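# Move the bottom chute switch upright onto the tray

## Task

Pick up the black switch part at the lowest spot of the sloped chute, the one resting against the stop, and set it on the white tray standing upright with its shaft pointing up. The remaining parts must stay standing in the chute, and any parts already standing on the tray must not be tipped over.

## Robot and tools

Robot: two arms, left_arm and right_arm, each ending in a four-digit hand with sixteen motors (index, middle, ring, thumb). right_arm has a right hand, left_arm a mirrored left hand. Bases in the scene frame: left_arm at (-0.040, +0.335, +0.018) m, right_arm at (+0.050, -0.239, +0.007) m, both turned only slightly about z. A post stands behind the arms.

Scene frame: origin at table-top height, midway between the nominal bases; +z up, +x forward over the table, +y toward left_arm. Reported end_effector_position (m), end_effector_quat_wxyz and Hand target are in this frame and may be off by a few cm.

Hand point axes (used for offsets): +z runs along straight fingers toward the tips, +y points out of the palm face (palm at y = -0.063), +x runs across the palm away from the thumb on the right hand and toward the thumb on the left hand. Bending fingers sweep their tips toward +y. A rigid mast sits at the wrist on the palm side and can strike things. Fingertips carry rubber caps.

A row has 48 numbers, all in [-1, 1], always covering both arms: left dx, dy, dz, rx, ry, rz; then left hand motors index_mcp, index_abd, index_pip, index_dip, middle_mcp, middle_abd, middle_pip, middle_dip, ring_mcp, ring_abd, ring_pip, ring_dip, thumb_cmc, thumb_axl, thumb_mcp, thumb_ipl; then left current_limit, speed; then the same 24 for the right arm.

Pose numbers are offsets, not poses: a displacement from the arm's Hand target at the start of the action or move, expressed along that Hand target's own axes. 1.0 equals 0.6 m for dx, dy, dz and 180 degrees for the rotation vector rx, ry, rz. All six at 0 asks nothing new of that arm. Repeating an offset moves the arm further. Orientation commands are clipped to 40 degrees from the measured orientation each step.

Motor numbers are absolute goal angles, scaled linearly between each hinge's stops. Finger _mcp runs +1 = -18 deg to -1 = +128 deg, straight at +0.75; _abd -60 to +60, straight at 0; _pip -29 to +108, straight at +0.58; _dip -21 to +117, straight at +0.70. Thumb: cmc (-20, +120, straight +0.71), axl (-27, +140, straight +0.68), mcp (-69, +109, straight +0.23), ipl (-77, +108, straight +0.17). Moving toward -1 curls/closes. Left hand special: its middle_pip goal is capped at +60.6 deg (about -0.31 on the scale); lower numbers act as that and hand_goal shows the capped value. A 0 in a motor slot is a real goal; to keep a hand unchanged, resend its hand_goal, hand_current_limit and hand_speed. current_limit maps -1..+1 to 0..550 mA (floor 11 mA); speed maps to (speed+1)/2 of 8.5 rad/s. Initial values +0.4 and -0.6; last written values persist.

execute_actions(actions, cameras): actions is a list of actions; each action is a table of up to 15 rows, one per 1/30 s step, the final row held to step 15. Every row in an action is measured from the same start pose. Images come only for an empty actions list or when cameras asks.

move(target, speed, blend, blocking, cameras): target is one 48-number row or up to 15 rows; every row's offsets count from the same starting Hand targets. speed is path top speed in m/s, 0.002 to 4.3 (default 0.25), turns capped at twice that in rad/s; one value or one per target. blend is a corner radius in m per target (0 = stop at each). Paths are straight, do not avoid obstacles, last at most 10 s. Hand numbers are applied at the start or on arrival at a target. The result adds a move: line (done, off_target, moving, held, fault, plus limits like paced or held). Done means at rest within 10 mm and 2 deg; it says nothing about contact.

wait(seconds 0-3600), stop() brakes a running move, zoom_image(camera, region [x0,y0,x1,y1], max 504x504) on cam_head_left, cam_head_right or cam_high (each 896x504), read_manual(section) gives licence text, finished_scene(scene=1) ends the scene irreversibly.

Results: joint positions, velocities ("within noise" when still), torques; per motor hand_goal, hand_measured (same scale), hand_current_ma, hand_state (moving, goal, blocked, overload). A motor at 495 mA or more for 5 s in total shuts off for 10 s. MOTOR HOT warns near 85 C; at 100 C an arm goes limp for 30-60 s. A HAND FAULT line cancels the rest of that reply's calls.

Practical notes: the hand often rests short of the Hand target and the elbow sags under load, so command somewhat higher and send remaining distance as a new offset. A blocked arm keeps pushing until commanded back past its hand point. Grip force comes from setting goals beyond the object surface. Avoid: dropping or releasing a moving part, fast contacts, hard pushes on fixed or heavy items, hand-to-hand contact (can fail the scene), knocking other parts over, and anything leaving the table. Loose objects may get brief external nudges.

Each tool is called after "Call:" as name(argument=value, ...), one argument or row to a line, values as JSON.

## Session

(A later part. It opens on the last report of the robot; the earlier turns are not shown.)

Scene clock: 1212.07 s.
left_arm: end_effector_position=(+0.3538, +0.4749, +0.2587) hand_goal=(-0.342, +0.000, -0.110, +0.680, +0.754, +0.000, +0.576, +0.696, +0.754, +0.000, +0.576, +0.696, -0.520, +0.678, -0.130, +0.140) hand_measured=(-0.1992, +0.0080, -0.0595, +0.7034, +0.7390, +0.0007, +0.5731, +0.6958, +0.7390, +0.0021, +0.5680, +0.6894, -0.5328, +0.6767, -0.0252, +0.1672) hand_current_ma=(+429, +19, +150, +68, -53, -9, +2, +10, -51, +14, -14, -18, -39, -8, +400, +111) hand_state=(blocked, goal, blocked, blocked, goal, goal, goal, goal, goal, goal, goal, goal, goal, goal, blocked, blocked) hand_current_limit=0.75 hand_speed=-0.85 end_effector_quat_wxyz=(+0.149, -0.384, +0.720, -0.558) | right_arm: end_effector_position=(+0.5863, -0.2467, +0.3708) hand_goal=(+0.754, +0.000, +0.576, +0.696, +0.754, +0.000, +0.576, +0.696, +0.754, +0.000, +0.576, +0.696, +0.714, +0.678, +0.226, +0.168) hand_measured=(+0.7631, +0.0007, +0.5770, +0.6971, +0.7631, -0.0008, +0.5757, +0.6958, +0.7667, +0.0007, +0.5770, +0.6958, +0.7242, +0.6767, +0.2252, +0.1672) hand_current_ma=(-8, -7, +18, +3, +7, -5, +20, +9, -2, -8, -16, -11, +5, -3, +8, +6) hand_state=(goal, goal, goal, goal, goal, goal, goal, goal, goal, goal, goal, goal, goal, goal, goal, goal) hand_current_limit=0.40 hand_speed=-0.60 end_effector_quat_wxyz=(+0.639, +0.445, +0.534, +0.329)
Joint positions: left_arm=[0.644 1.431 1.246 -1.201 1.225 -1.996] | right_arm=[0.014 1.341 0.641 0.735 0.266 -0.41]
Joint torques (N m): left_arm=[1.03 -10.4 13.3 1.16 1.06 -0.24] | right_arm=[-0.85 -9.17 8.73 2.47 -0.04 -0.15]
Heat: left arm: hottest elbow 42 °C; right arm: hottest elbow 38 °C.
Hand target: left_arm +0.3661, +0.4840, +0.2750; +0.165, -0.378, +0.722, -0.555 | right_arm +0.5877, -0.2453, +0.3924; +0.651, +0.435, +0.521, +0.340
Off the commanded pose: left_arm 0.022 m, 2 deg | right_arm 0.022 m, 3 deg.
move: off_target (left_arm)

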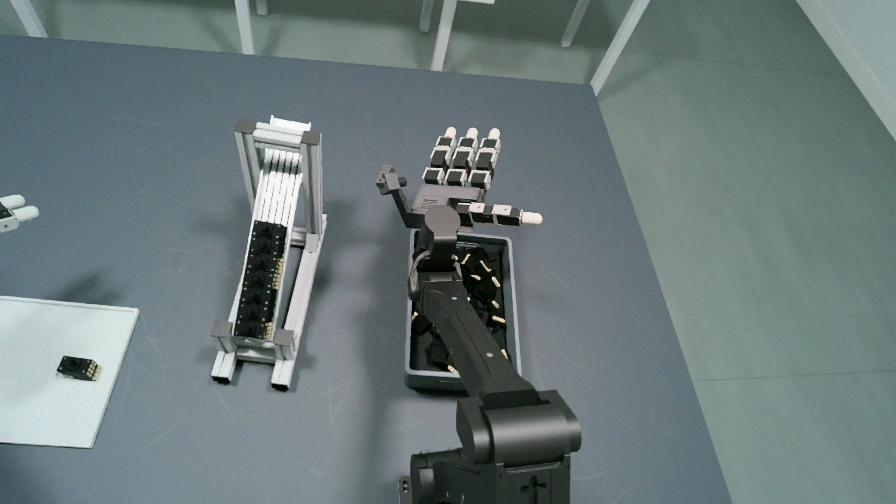

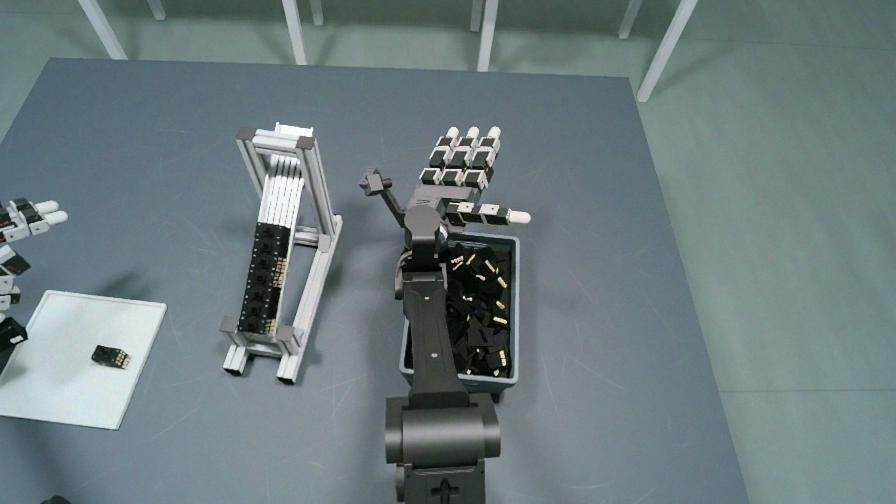

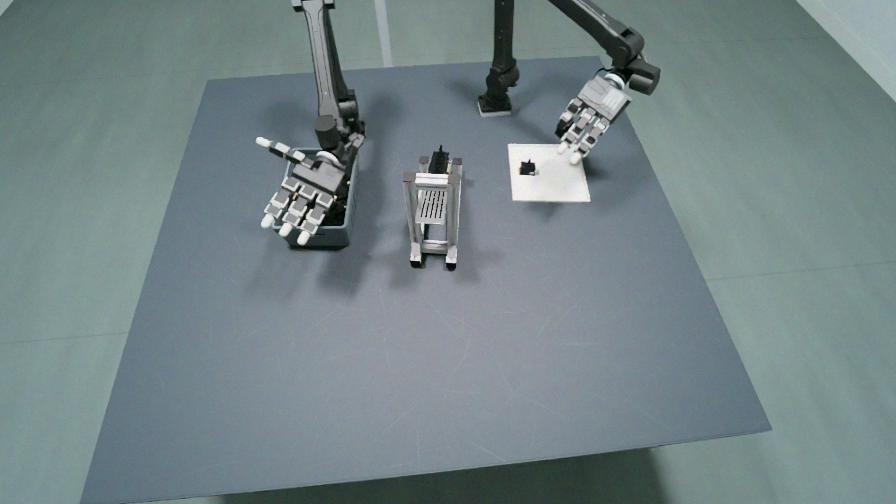

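Call:
move(
  target=[-0.046,0.1047,0.0597,-0.0129,0.0254,-0.0783,-0.3425,0,-0.1095,0.68,0.754,0,0.576,0.696,0.754,0,0.576,0.696,-0.52,0.678,-0.13,0.14,0.75,-0.85,0,0,0,0,0,0,0.754,0,0.576,0.696,0.754,0,0.576,0.696,0.754,0,0.576,0.696,0.714,0.678,0.226,0.168,0.4,-0.6],
  speed=0.06,
  cameras=["all"],
)

Call:
zoom_image(
  camera="cam_high",
  region=[500, 100, 620, 210],
)

Call:
zoom_image(
  camera="cam_head_right",
  region=[0, 240, 180, 430],
)

Scene clock: 1233.87 s.
left_arm: end_effector_position=(+0.3704, +0.4831, +0.1881) hand_goal=(-0.342, +0.000, -0.110, +0.680, +0.754, +0.000, +0.576, +0.696, +0.754, +0.000, +0.576, +0.696, -0.520, +0.678, -0.130, +0.140) hand_measured=(-0.1992, +0.0051, -0.0595, +0.7034, +0.7390, -0.0008, +0.5731, +0.6958, +0.7390, +0.0021, +0.5680, +0.6894, -0.5366, +0.6756, -0.0242, +0.1672) hand_current_ma=(+444, +11, +152, +65, -51, -5, -3, +7, -50, +17, -18, -15, -55, -6, +395, +109) hand_state=(blocked, goal, blocked, blocked, goal, goal, goal, goal, goal, goal, goal, goal, goal, goal, blocked, blocked) hand_current_limit=0.75 hand_speed=-0.85 end_effector_quat_wxyz=(+0.053, -0.452, +0.683, -0.572) | right_arm: end_effector_position=(+0.5863, -0.2467, +0.3708) hand_goal=(+0.754, +0.000, +0.576, +0.696, +0.754, +0.000, +0.576, +0.696, +0.754, +0.000, +0.576, +0.696, +0.714, +0.678, +0.226, +0.168) hand_measured=(+0.7631, +0.0007, +0.5770, +0.6945, +0.7643, -0.0008, +0.5770, +0.6958, +0.7667, -0.0008, +0.5770, +0.6971, +0.7242, +0.6777, +0.2252, +0.1672) hand_current_ma=(+16, +2, +22, +18, +13, +3, -2, +10, -4, -12, -2, -14, -6, +5, -5, +5) hand_state=(goal, goal, goal, goal, goal, goal, goal, goal, goal, goal, goal, goal, goal, goal, goal, goal) hand_current_limit=0.40 hand_speed=-0.60 end_effector_quat_wxyz=(+0.639, +0.445, +0.534, +0.329)
Joint positions: left_arm=[0.636 1.644 1.27 -1.201 1.224 -2.059] | right_arm=[0.014 1.341 0.641 0.735 0.266 -0.41]
Joint torques (N m): left_arm=[0.26 -12.51 11.89 0.35 1.03 -0.29] | right_arm=[-0.91 -8.88 8.75 2.47 -0.04 -0.15]
Heat: left arm: hottest elbow 46 °C; right arm: hottest elbow 38 °C.
Hand target: left_arm +0.3851, +0.4861, +0.2000; +0.059, -0.445, +0.688, -0.571 | right_arm +0.5877, -0.2453, +0.3924; +0.651, +0.435, +0.521, +0.340
Off the commanded pose: left_arm 0.019 m, 1 deg | right_arm 0.022 m, 3 deg.
move: off_target (left_arm)

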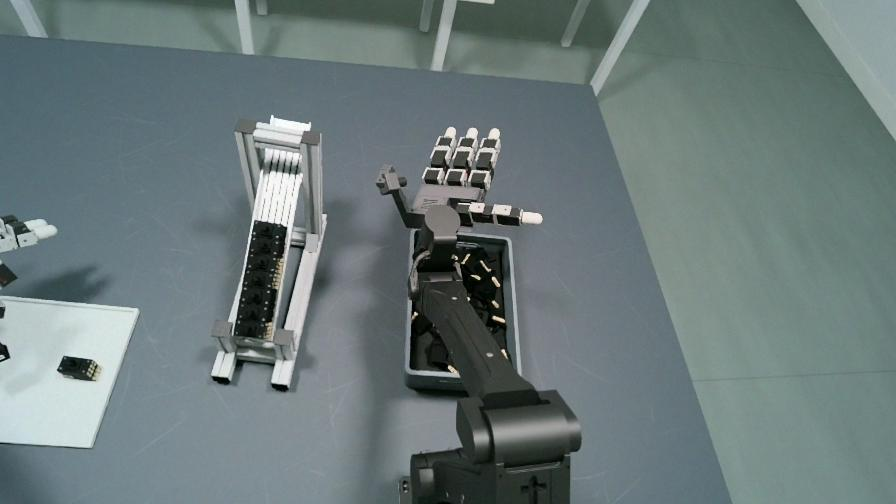

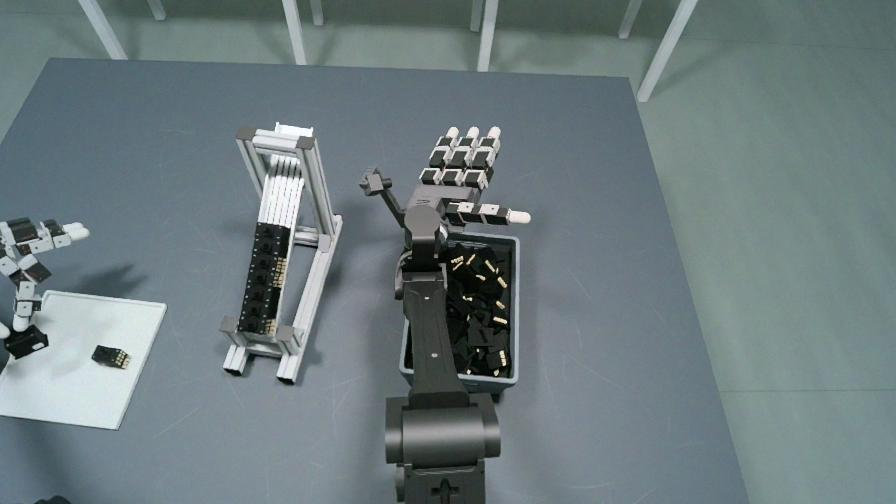

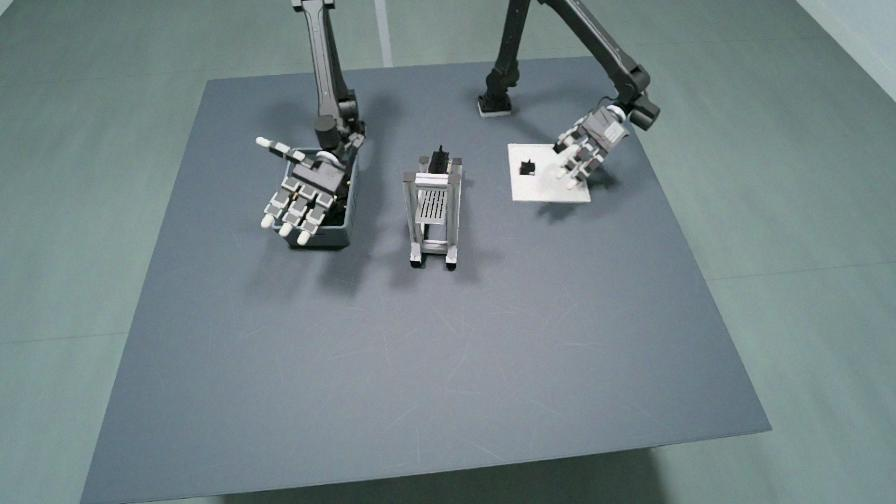

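Scaled by 4.200 from the camera's image (finer frame: 1280x720).

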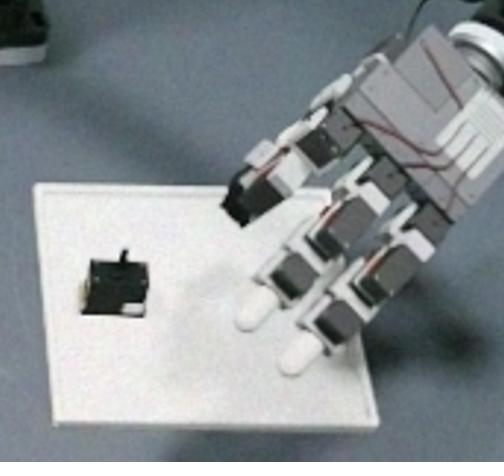

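Scaled by 2.653 from the camera's image (finer frame: 1280x720).

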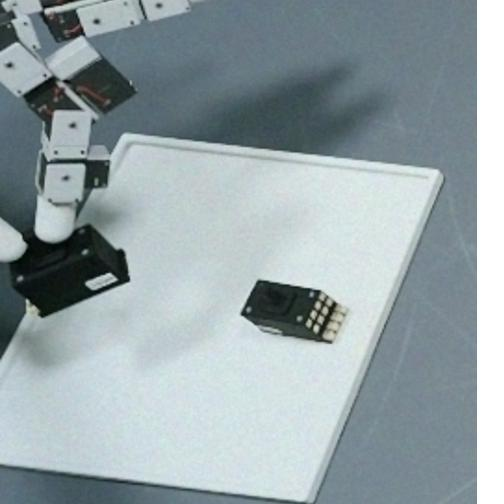

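Call:
zoom_image(
  camera="cam_head_right",
  region=[0, 310, 60, 370],
)

Call:
zoom_image(
  camera="cam_head_right",
  region=[80, 325, 140, 385],
)

Call:
zoom_image(
  camera="cam_high",
  region=[540, 130, 580, 170],
)

Scaled by 8.400 from the camera's image (finer frame: 1280x720).

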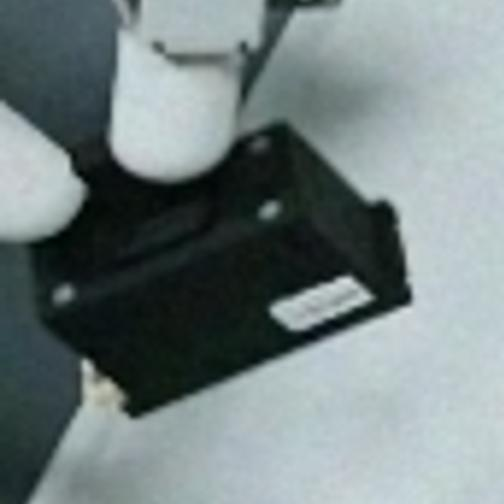

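Scaled by 8.400 from the camera's image (finer frame: 1280x720).

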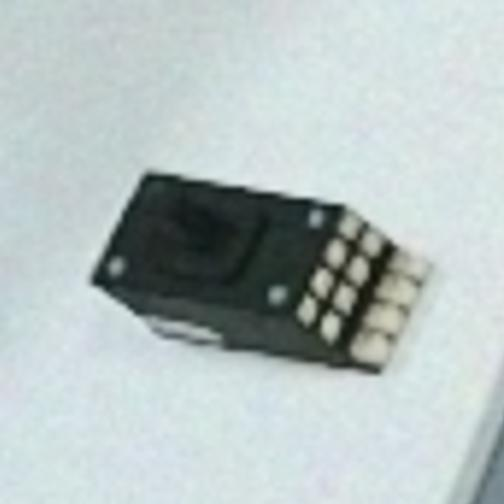

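Scaled by 12.600 from the camera's image (finer frame: 1280x720).

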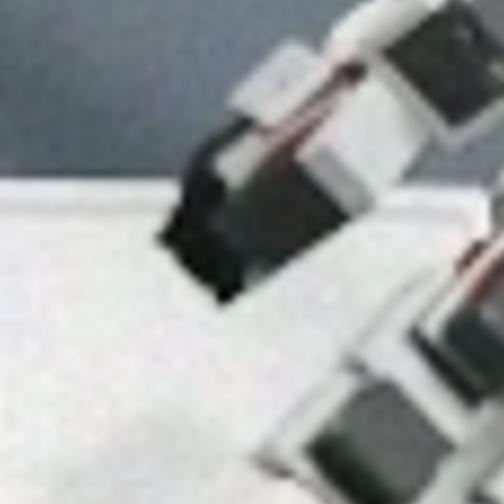

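Call:
move(
  target=[-0.0182,0.051,0.033,0.0447,0.0207,0.005,-0.3425,0,-0.1095,0.68,0.754,0,0.576,0.696,0.754,0,0.576,0.696,-0.52,0.678,-0.13,0.14,0.75,-0.85,0,0,0,0,0,0,0.754,0,0.576,0.696,0.754,0,0.576,0.696,0.754,0,0.576,0.696,0.714,0.678,0.226,0.168,0.4,-0.6],
  speed=0.05,
  cameras=["all"],
)

Call:
zoom_image(
  camera="cam_head_right",
  region=[0, 300, 80, 380],
)

Call:
zoom_image(
  camera="cam_high",
  region=[530, 110, 600, 180],
)

Scene clock: 1327.70 s.
left_arm: end_effector_position=(+0.3830, +0.4739, +0.1666) hand_goal=(-0.342, +0.000, -0.110, +0.680, +0.754, +0.000, +0.576, +0.696, +0.754, +0.000, +0.576, +0.696, -0.520, +0.678, -0.130, +0.140) hand_measured=(-0.1992, +0.0036, -0.0582, +0.7022, +0.7390, -0.0008, +0.5731, +0.6958, +0.7390, +0.0021, +0.5680, +0.6894, -0.5366, +0.6756, -0.0252, +0.1672) hand_current_ma=(+434, +4, +146, +65, -57, -7, -5, +5, -51, +20, -9, -21, -59, -10, +392, +107) hand_state=(blocked, goal, blocked, blocked, goal, goal, goal, goal, goal, goal, goal, goal, goal, goal, blocked, blocked) hand_current_limit=0.75 hand_speed=-0.85 end_effector_quat_wxyz=(+0.066, -0.420, +0.653, -0.627) | right_arm: end_effector_position=(+0.5863, -0.2467, +0.3708) hand_goal=(+0.754, +0.000, +0.576, +0.696, +0.754, +0.000, +0.576, +0.696, +0.754, +0.000, +0.576, +0.696, +0.714, +0.678, +0.226, +0.168) hand_measured=(+0.7643, -0.0008, +0.5757, +0.6958, +0.7631, +0.0007, +0.5757, +0.6958, +0.7667, +0.0007, +0.5770, +0.6971, +0.7230, +0.6777, +0.2262, +0.1672) hand_current_ma=(+4, +5, +6, +19, +0, -3, +12, +11, -5, -11, -20, +7, +23, +4, +7, +7) hand_state=(goal, goal, goal, goal, goal, goal, goal, goal, goal, goal, goal, goal, goal, goal, goal, goal) hand_current_limit=0.40 hand_speed=-0.60 end_effector_quat_wxyz=(+0.639, +0.445, +0.534, +0.329)
Joint positions: left_arm=[0.636 1.696 1.22 -1.104 1.365 -2.028] | right_arm=[0.014 1.341 0.641 0.735 0.266 -0.41]
Joint torques (N m): left_arm=[0.97 -13.16 7.84 0.84 1.68 0.03] | right_arm=[-0.79 -9 8.7 2.45 -0.03 -0.16]
Heat: left arm: hottest elbow 43 °C; right arm: hottest elbow 38 °C.
Hand target: left_arm +0.3866, +0.4775, +0.1629; +0.072, -0.415, +0.651, -0.631 | right_arm +0.5877, -0.2453, +0.3924; +0.651, +0.435, +0.521, +0.340
Off the commanded pose: left_arm 0.006 m, 1 deg | right_arm 0.022 m, 3 deg.
move: done

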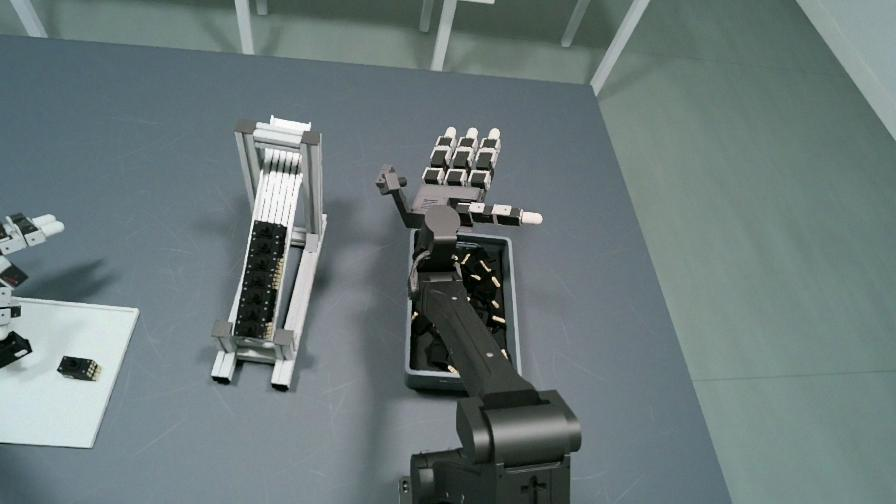

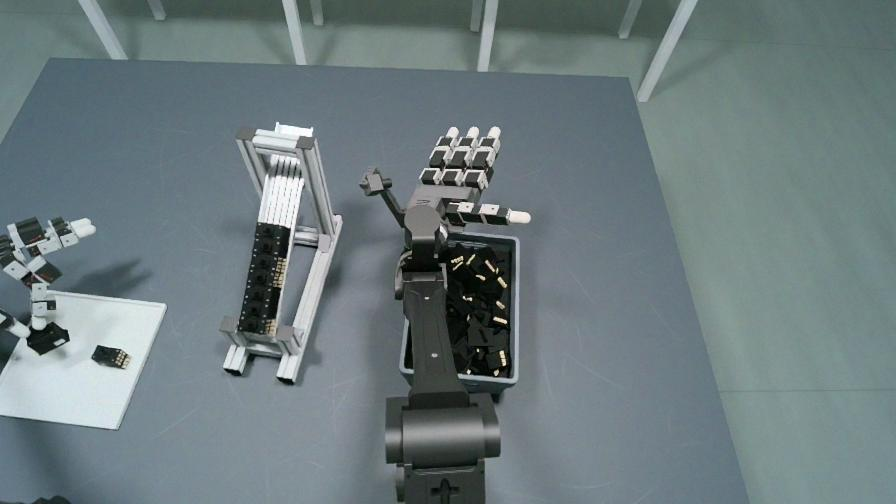

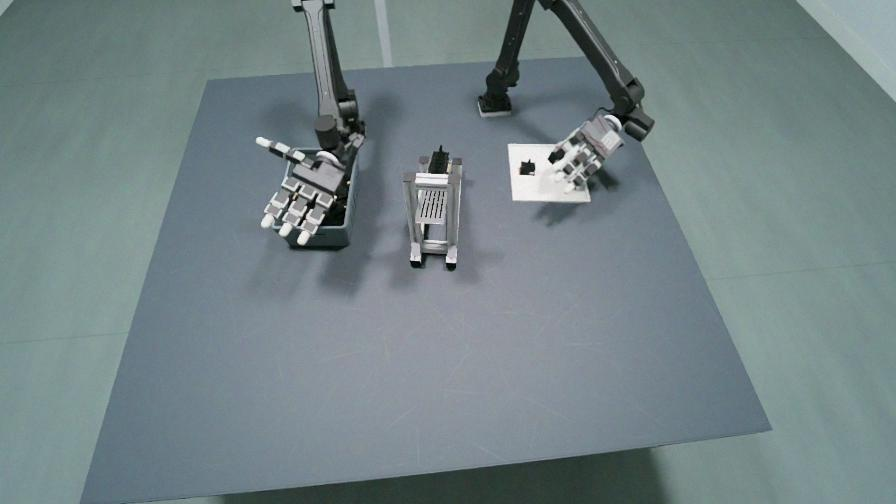

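Scaled by 6.300 from the camera's image (finer frame: 1280x720).

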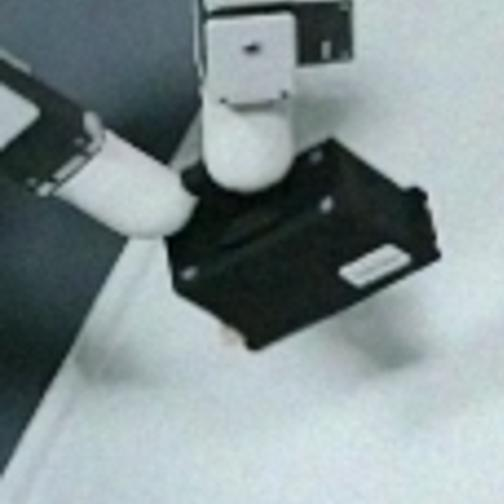

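Scaled by 7.200 from the camera's image (finer frame: 1280x720).

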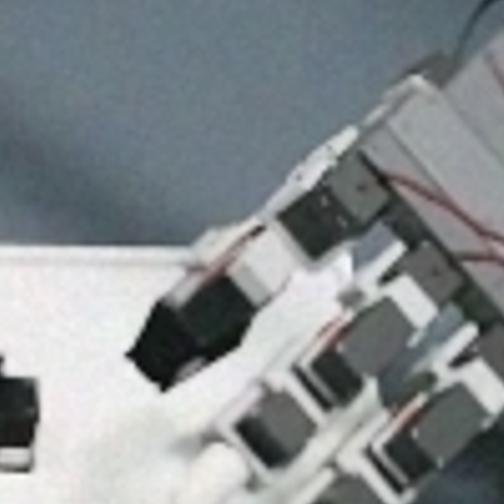

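Call:
zoom_image(
  camera="cam_head_right",
  region=[15, 315, 75, 365],
)

Call:
zoom_image(
  camera="cam_head_right",
  region=[85, 335, 135, 377],
)

Call:
zoom_image(
  camera="cam_high",
  region=[515, 145, 575, 185],
)

Scaled by 8.400 from the camera's image (finer frame: 1280x720).

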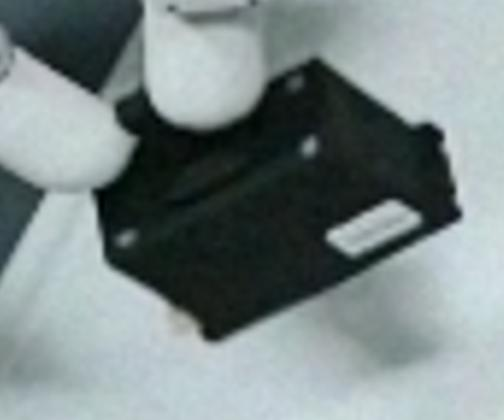

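Scaled by 10.080 from the camera's image (finer frame: 1280x720).

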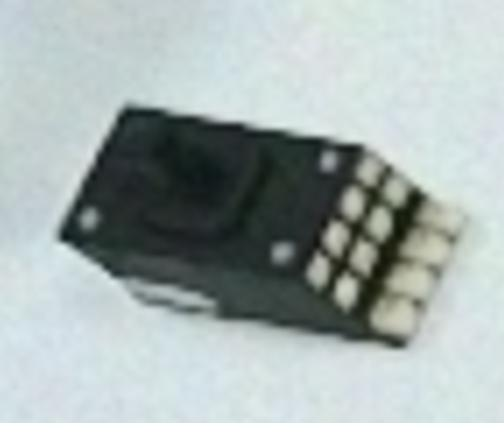

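Scaled by 8.400 from the camera's image (finer frame: 1280x720).

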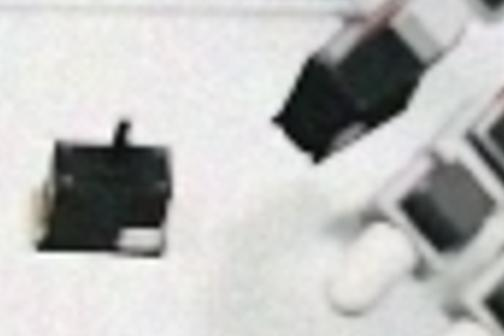

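Call:
move(
  target=[-0.0145,0.0588,0.0008,-0.0062,-0.0063,0.0147,-0.3425,0,-0.1095,0.68,0.754,0,0.576,0.696,0.754,0,0.576,0.696,-0.52,0.678,-0.13,0.14,0.75,-0.85,0,0,0,0,0,0,0.754,0,0.576,0.696,0.754,0,0.576,0.696,0.754,0,0.576,0.696,0.714,0.678,0.226,0.168,0.4,-0.6],
  speed=0.05,
  cameras=["cam_head_right","cam_high"],
)

Call:
zoom_image(
  camera="cam_head_right",
  region=[10, 310, 80, 380],
)

Call:
zoom_image(
  camera="cam_high",
  region=[515, 120, 615, 200],
)

Scene clock: 1436.27 s.
left_arm: end_effector_position=(+0.3752, +0.4698, +0.1336) hand_goal=(-0.342, +0.000, -0.110, +0.680, +0.754, +0.000, +0.576, +0.696, +0.754, +0.000, +0.576, +0.696, -0.520, +0.678, -0.130, +0.140) hand_measured=(-0.1992, +0.0021, -0.0595, +0.7034, +0.7390, +0.0007, +0.5731, +0.6958, +0.7390, +0.0021, +0.5680, +0.6907, -0.5366, +0.6756, -0.0252, +0.1672) hand_current_ma=(+433, +6, +145, +56, -52, -5, +1, +12, -44, +18, -18, -22, -45, -5, +393, +116) hand_state=(blocked, goal, blocked, blocked, goal, goal, goal, goal, goal, goal, goal, goal, goal, goal, blocked, blocked) hand_current_limit=0.75 hand_speed=-0.85 end_effector_quat_wxyz=(+0.081, -0.407, +0.665, -0.621) | right_arm: end_effector_position=(+0.5863, -0.2467, +0.3708) hand_goal=(+0.754, +0.000, +0.576, +0.696, +0.754, +0.000, +0.576, +0.696, +0.754, +0.000, +0.576, +0.696, +0.714, +0.678, +0.226, +0.168) hand_measured=(+0.7643, +0.0007, +0.5770, +0.6971, +0.7643, +0.0007, +0.5770, +0.6971, +0.7667, -0.0008, +0.5782, +0.6945, +0.7242, +0.6767, +0.2262, +0.1681) hand_current_ma=(+12, +1, +24, +2, -6, +11, +4, +16, +6, -11, -8, -7, +10, -1, +6, -10) hand_state=(goal, goal, goal, goal, goal, goal, goal, goal, goal, goal, goal, goal, goal, goal, goal, goal) hand_current_limit=0.40 hand_speed=-0.60 end_effector_quat_wxyz=(+0.639, +0.445, +0.534, +0.329)
Joint positions: left_arm=[0.636 1.704 1.144 -1.012 1.352 -1.99] | right_arm=[0.014 1.341 0.641 0.735 0.266 -0.41]
Joint torques (N m): left_arm=[0.91 -12.45 7.31 0.8 1.14 0.06] | right_arm=[-0.91 -8.94 8.73 2.48 -0.04 -0.16]
Heat: left arm: hottest elbow 39 °C; right arm: hottest elbow 39 °C.
Hand target: left_arm +0.3766, +0.4776, +0.1280; +0.089, -0.407, +0.666, -0.619 | right_arm +0.5877, -0.2453, +0.3924; +0.651, +0.435, +0.521, +0.340
Off the commanded pose: left_arm 0.010 m, 1 deg | right_arm 0.022 m, 3 deg.
move: done

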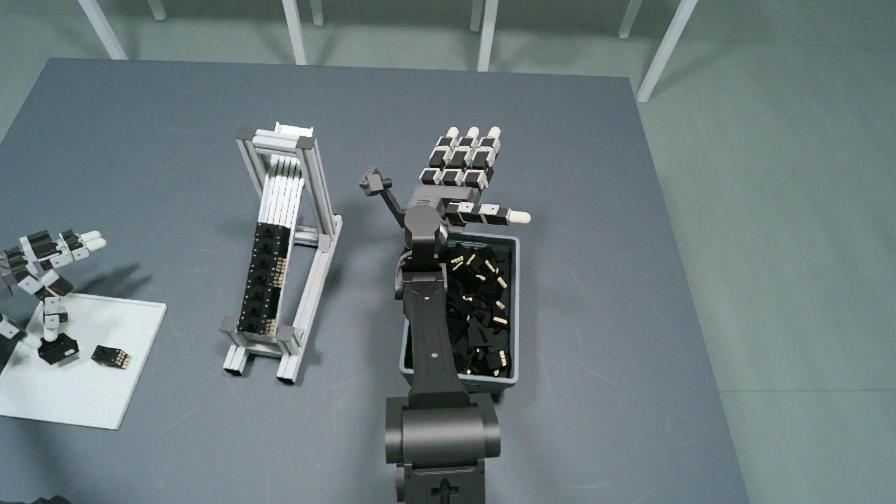

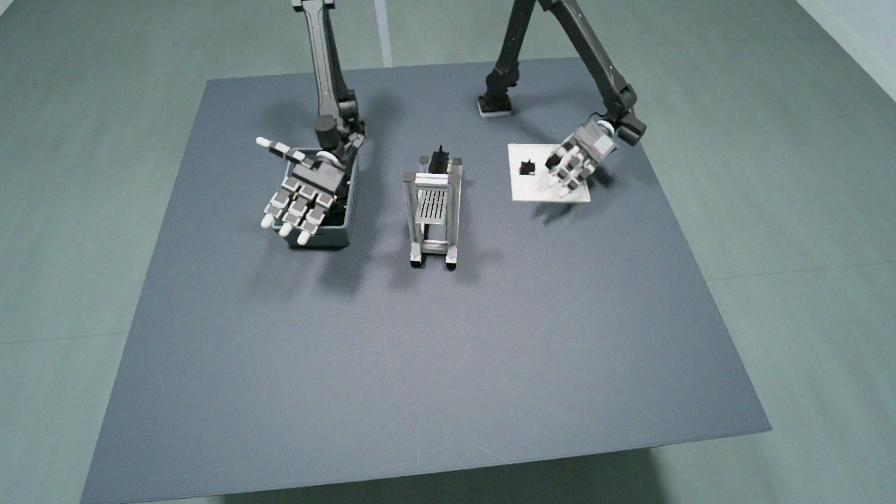

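Scaled by 7.200 from the camera's image (finer frame: 1280x720).

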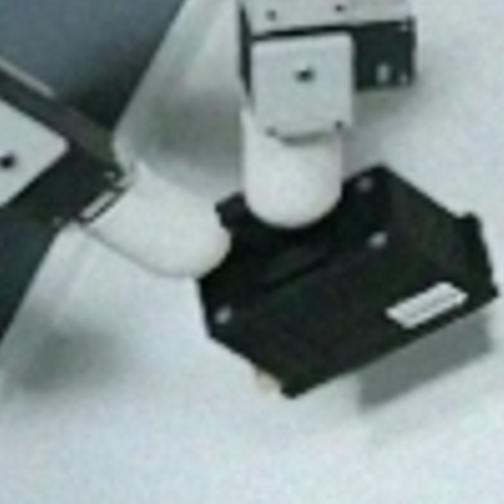

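Scaled by 5.040 from the camera's image (finer frame: 1280x720).

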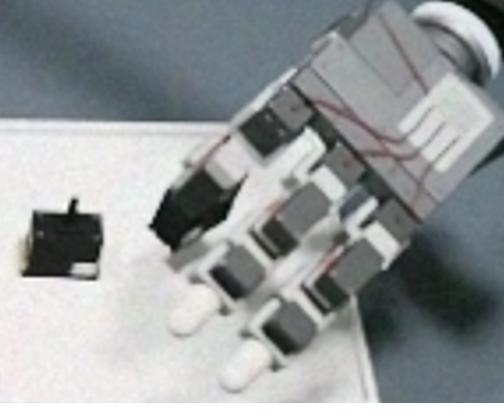

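Call:
move(
  target=[-0.0143,0.0294,0.0064,0,0,0,-0.3425,0,-0.1095,0.68,0.754,0,0.576,0.696,0.754,0,0.576,0.696,-0.52,0.678,-0.13,0.14,0.75,-0.85,0,0,0,0,0,0,0.754,0,0.576,0.696,0.754,0,0.576,0.696,0.754,0,0.576,0.696,0.714,0.678,0.226,0.168,0.4,-0.6],
  speed=0.04,
  cameras=["cam_head_right","cam_high"],
)

Call:
zoom_image(
  camera="cam_head_right",
  region=[10, 310, 80, 380],
)

Scene clock: 1447.13 s.
left_arm: end_effector_position=(+0.3759, +0.4704, +0.1127) hand_goal=(-0.342, +0.000, -0.110, +0.680, +0.754, +0.000, +0.576, +0.696, +0.754, +0.000, +0.576, +0.696, -0.520, +0.678, -0.130, +0.140) hand_measured=(-0.1992, +0.0021, -0.0582, +0.7022, +0.7390, +0.0007, +0.5731, +0.6958, +0.7390, +0.0021, +0.5680, +0.6894, -0.5366, +0.6756, -0.0242, +0.1672) hand_current_ma=(+440, +12, +151, +59, -52, -6, -4, +7, -48, +10, -15, -21, -57, -2, +405, +109) hand_state=(blocked, goal, blocked, blocked, goal, goal, goal, goal, goal, goal, goal, goal, goal, goal, blocked, blocked) hand_current_limit=0.75 hand_speed=-0.85 end_effector_quat_wxyz=(+0.080, -0.407, +0.665, -0.621) | right_arm: end_effector_position=(+0.5863, -0.2467, +0.3708) hand_goal=(+0.754, +0.000, +0.576, +0.696, +0.754, +0.000, +0.576, +0.696, +0.754, +0.000, +0.576, +0.696, +0.714, +0.678, +0.226, +0.168) hand_measured=(+0.7631, +0.0007, +0.5770, +0.6971, +0.7643, +0.0007, +0.5770, +0.6971, +0.7679, -0.0008, +0.5770, +0.6958, +0.7242, +0.6777, +0.2262, +0.1672) hand_current_ma=(+3, -4, +17, +14, +16, +3, +4, +23, +7, -12, -7, -20, +13, -11, +3, +0) hand_state=(goal, goal, goal, goal, goal, goal, goal, goal, goal, goal, goal, goal, goal, goal, goal, goal) hand_current_limit=0.40 hand_speed=-0.60 end_effector_quat_wxyz=(+0.639, +0.445, +0.534, +0.329)
Joint positions: left_arm=[0.636 1.739 1.128 -0.968 1.352 -1.983] | right_arm=[0.014 1.341 0.641 0.735 0.266 -0.41]
Joint torques (N m): left_arm=[1.08 -12.92 7.06 0.83 1.18 0] | right_arm=[-0.85 -8.88 8.72 2.48 -0.04 -0.15]
Heat: left arm: hottest elbow 39 °C; right arm: hottest elbow 39 °C.
Hand target: left_arm +0.3770, +0.4786, +0.1080; +0.089, -0.407, +0.666, -0.619 | right_arm +0.5877, -0.2453, +0.3924; +0.651, +0.435, +0.521, +0.340
Off the commanded pose: left_arm 0.010 m, 1 deg | right_arm 0.022 m, 3 deg.
move: done

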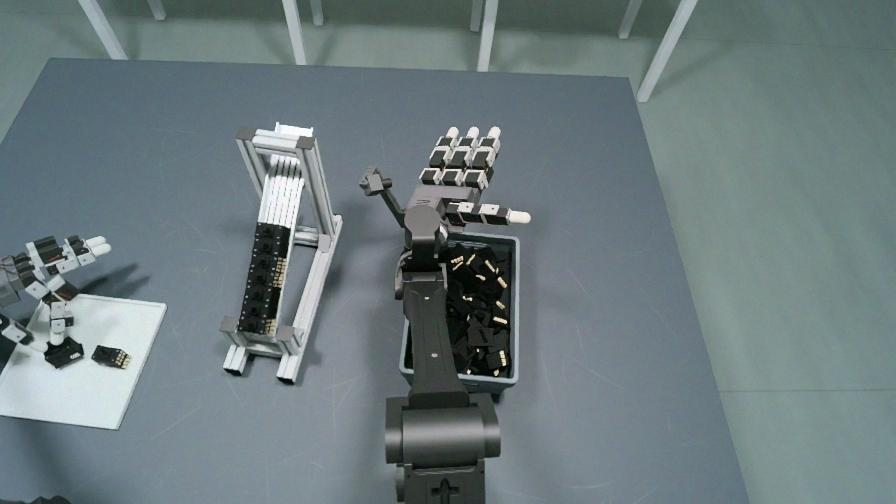

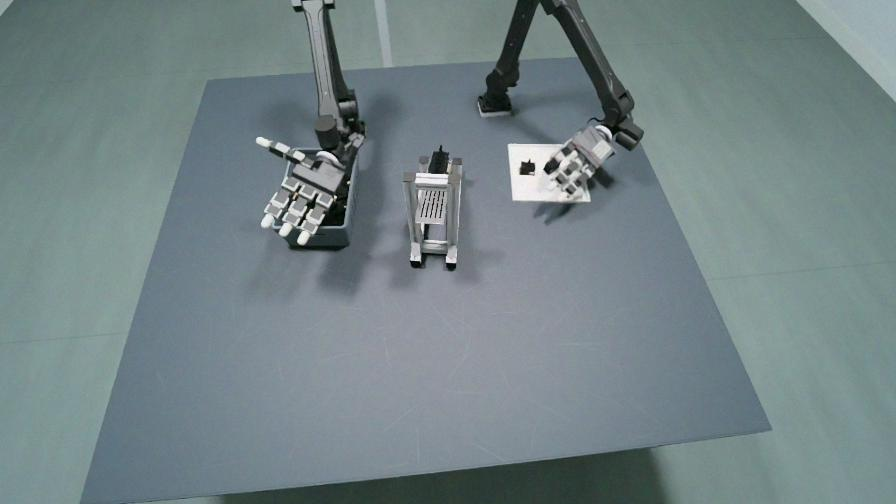

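Scaled by 7.200 from the camera's image (finer frame: 1280x720).

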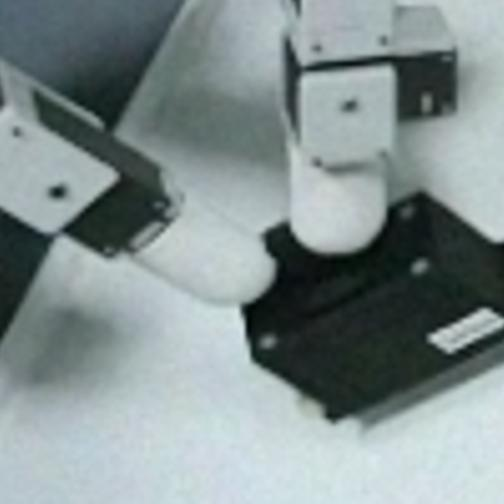

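Call:
zoom_image(
  camera="cam_head_right",
  region=[40, 325, 100, 375],
)

Call:
zoom_image(
  camera="cam_high",
  region=[530, 140, 590, 185],
)

Scaled by 8.400 from the camera's image (finer frame: 1280x720).

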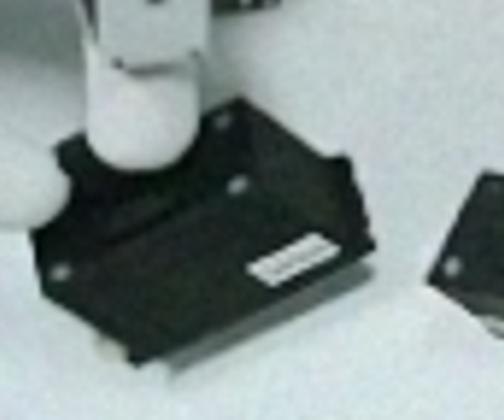

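Scaled by 8.400 from the camera's image (finer frame: 1280x720).

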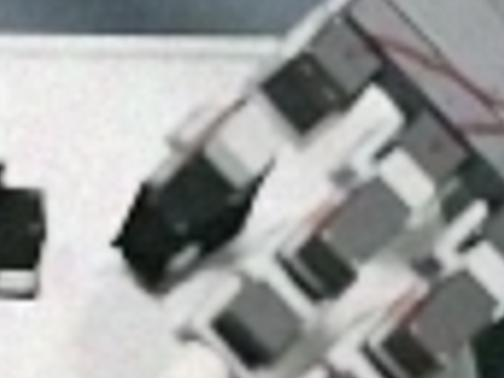

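Call:
move(
  target=[-0.0064,0.015,0.0036,0,0,0,-0.3425,0,-0.1095,0.68,0.754,0,0.576,0.696,0.754,0,0.576,0.696,-0.52,0.678,-0.13,0.14,0.75,-0.85,0,0,0,0,0,0,0.754,0,0.576,0.696,0.754,0,0.576,0.696,0.754,0,0.576,0.696,0.714,0.678,0.226,0.168,0.4,-0.6],
  speed=0.03,
  cameras=["cam_head_right","cam_high"],
)

Call:
zoom_image(
  camera="cam_head_right",
  region=[40, 325, 100, 375],
)

Scene clock: 1471.30 s.
left_arm: end_effector_position=(+0.3760, +0.4705, +0.1037) hand_goal=(-0.342, +0.000, -0.110, +0.680, +0.754, +0.000, +0.576, +0.696, +0.754, +0.000, +0.576, +0.696, -0.520, +0.678, -0.130, +0.140) hand_measured=(-0.1992, +0.0021, -0.0582, +0.7034, +0.7390, +0.0007, +0.5731, +0.6958, +0.7390, +0.0021, +0.5693, +0.6894, -0.5366, +0.6756, -0.0242, +0.1672) hand_current_ma=(+447, +13, +152, +61, -45, -3, -10, +6, -40, +10, -15, -16, -54, -6, +392, +116) hand_state=(blocked, goal, blocked, blocked, goal, goal, goal, goal, goal, goal, goal, goal, goal, goal, blocked, blocked) hand_current_limit=0.75 hand_speed=-0.85 end_effector_quat_wxyz=(+0.080, -0.406, +0.666, -0.621) | right_arm: end_effector_position=(+0.5863, -0.2467, +0.3708) hand_goal=(+0.754, +0.000, +0.576, +0.696, +0.754, +0.000, +0.576, +0.696, +0.754, +0.000, +0.576, +0.696, +0.714, +0.678, +0.226, +0.168) hand_measured=(+0.7631, +0.0007, +0.5770, +0.6958, +0.7643, +0.0007, +0.5770, +0.6945, +0.7667, +0.0007, +0.5770, +0.6945, +0.7242, +0.6777, +0.2262, +0.1681) hand_current_ma=(-10, +12, +10, -17, -10, -9, -15, +13, -5, -16, -6, +3, +3, -3, -4, +6) hand_state=(goal, goal, goal, goal, goal, goal, goal, goal, goal, goal, goal, goal, goal, goal, goal, goal) hand_current_limit=0.40 hand_speed=-0.60 end_effector_quat_wxyz=(+0.639, +0.445, +0.534, +0.329)
Joint positions: left_arm=[0.636 1.753 1.118 -0.943 1.352 -1.983] | right_arm=[0.014 1.341 0.641 0.735 0.266 -0.41]
Joint torques (N m): left_arm=[1.26 -13.27 7.05 0.87 1.12 0.06] | right_arm=[-0.73 -8.94 8.72 2.47 -0.04 -0.15]
Heat: left arm: hottest elbow 39 °C; right arm: hottest elbow 39 °C.
Hand target: left_arm +0.3770, +0.4786, +0.0980; +0.089, -0.407, +0.666, -0.619 | right_arm +0.5877, -0.2453, +0.3924; +0.651, +0.435, +0.521, +0.340
Off the commanded pose: left_arm 0.010 m, 1 deg | right_arm 0.022 m, 3 deg.
move: done

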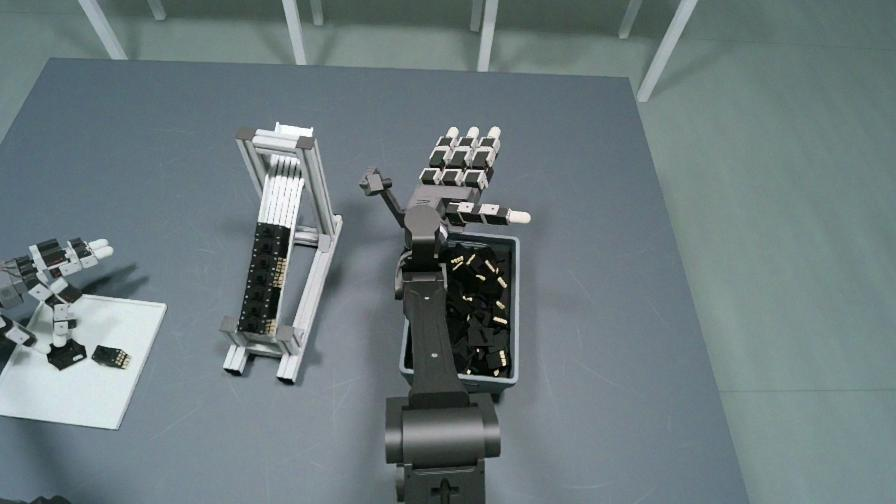

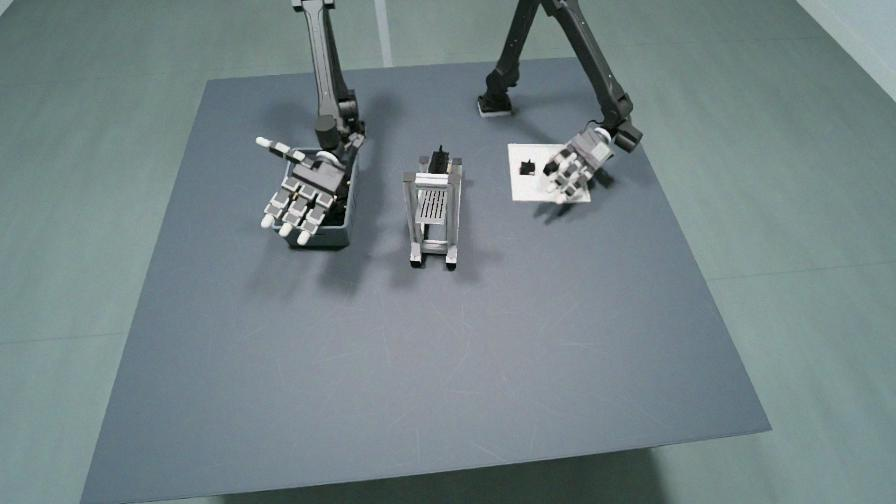

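Scaled by 8.400 from the camera's image (finer frame: 1280x720).

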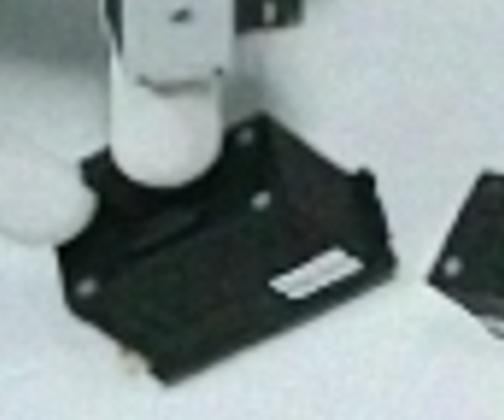

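Call:
move(
  target=[-0.0026,0.006,0.0015,0,0,0,-0.3425,0,-0.1095,0.68,0.754,0,0.576,0.696,0.754,0,0.576,0.696,-0.52,0.678,-0.13,0.14,0.75,-0.85,0,0,0,0,0,0,0.754,0,0.576,0.696,0.754,0,0.576,0.696,0.754,0,0.576,0.696,0.714,0.678,0.226,0.168,0.4,-0.6],
  speed=0.02,
  cameras=["cam_head_right","cam_high"],
)

Call:
zoom_image(
  camera="cam_head_right",
  region=[40, 325, 100, 375],
)

Call:
zoom_image(
  camera="cam_high",
  region=[530, 140, 590, 185],
)

Scene clock: 1477.37 s.
left_arm: end_effector_position=(+0.3773, +0.4716, +0.1013) hand_goal=(-0.342, +0.000, -0.110, +0.680, +0.754, +0.000, +0.576, +0.696, +0.754, +0.000, +0.576, +0.696, -0.520, +0.678, -0.130, +0.140) hand_measured=(-0.1992, +0.0036, -0.0582, +0.7034, +0.7402, -0.0008, +0.5731, +0.6971, +0.7390, +0.0021, +0.5680, +0.6907, -0.5366, +0.6756, -0.0252, +0.1672) hand_current_ma=(+434, +11, +149, +60, -48, -5, -6, +13, -48, +7, -15, -21, -56, -17, +407, +109) hand_state=(blocked, goal, blocked, blocked, goal, goal, goal, goal, goal, goal, goal, goal, goal, goal, blocked, blocked) hand_current_limit=0.75 hand_speed=-0.85 end_effector_quat_wxyz=(+0.083, -0.405, +0.667, -0.620) | right_arm: end_effector_position=(+0.5863, -0.2467, +0.3708) hand_goal=(+0.754, +0.000, +0.576, +0.696, +0.754, +0.000, +0.576, +0.696, +0.754, +0.000, +0.576, +0.696, +0.714, +0.678, +0.226, +0.168) hand_measured=(+0.7643, -0.0008, +0.5770, +0.6958, +0.7643, -0.0008, +0.5770, +0.6958, +0.7655, +0.0007, +0.5770, +0.6958, +0.7242, +0.6777, +0.2262, +0.1681) hand_current_ma=(-2, +1, +9, +4, -2, -1, +4, +10, +8, -5, +2, -6, +3, -7, +6, +2) hand_state=(goal, goal, goal, goal, goal, goal, goal, goal, goal, goal, goal, goal, goal, goal, goal, goal) hand_current_limit=0.40 hand_speed=-0.60 end_effector_quat_wxyz=(+0.639, +0.445, +0.534, +0.329)
Joint positions: left_arm=[0.636 1.757 1.118 -0.932 1.352 -1.983] | right_arm=[0.014 1.341 0.641 0.735 0.266 -0.41]
Joint torques (N m): left_arm=[1.44 -12.98 6.63 0.76 1.14 0.04] | right_arm=[-0.85 -9 8.72 2.47 -0.04 -0.15]
Heat: left arm: hottest elbow 39 °C; right arm: hottest elbow 39 °C.
Hand target: left_arm +0.3770, +0.4786, +0.0940; +0.089, -0.407, +0.666, -0.619 | right_arm +0.5877, -0.2453, +0.3924; +0.651, +0.435, +0.521, +0.340
Off the commanded pose: left_arm 0.010 m, 1 deg | right_arm 0.022 m, 3 deg.
move: done

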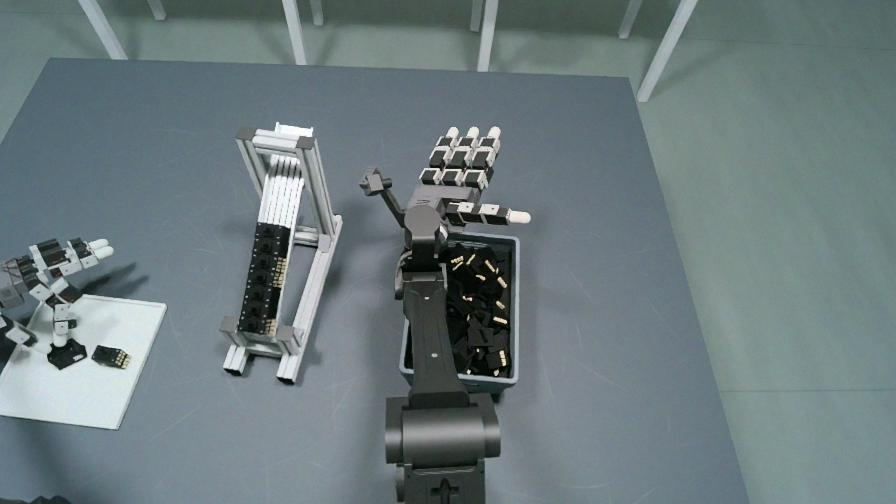

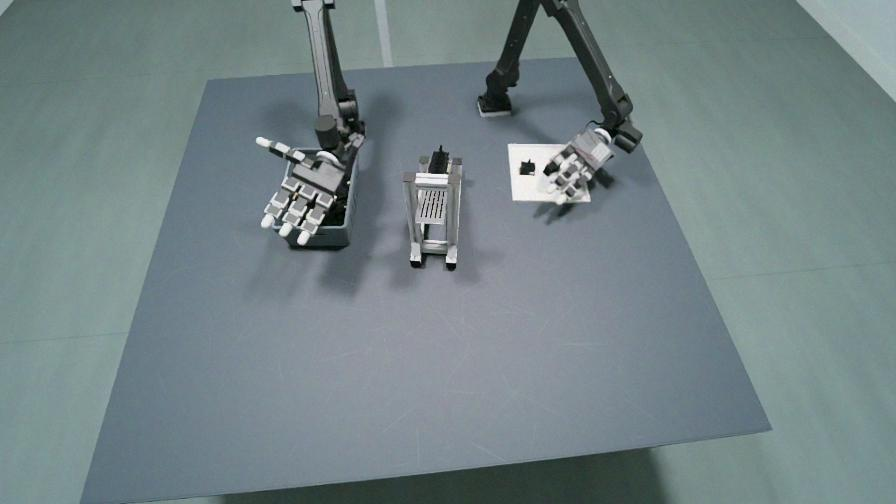

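Scaled by 8.400 from the camera's image (finer frame: 1280x720).

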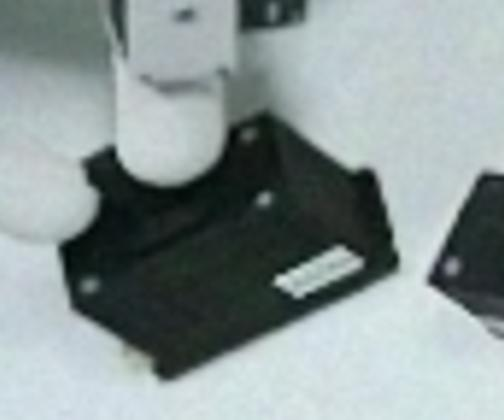

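Scaled by 8.400 from the camera's image (finer frame: 1280x720).

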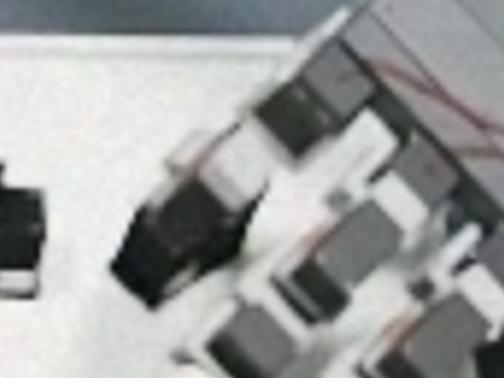

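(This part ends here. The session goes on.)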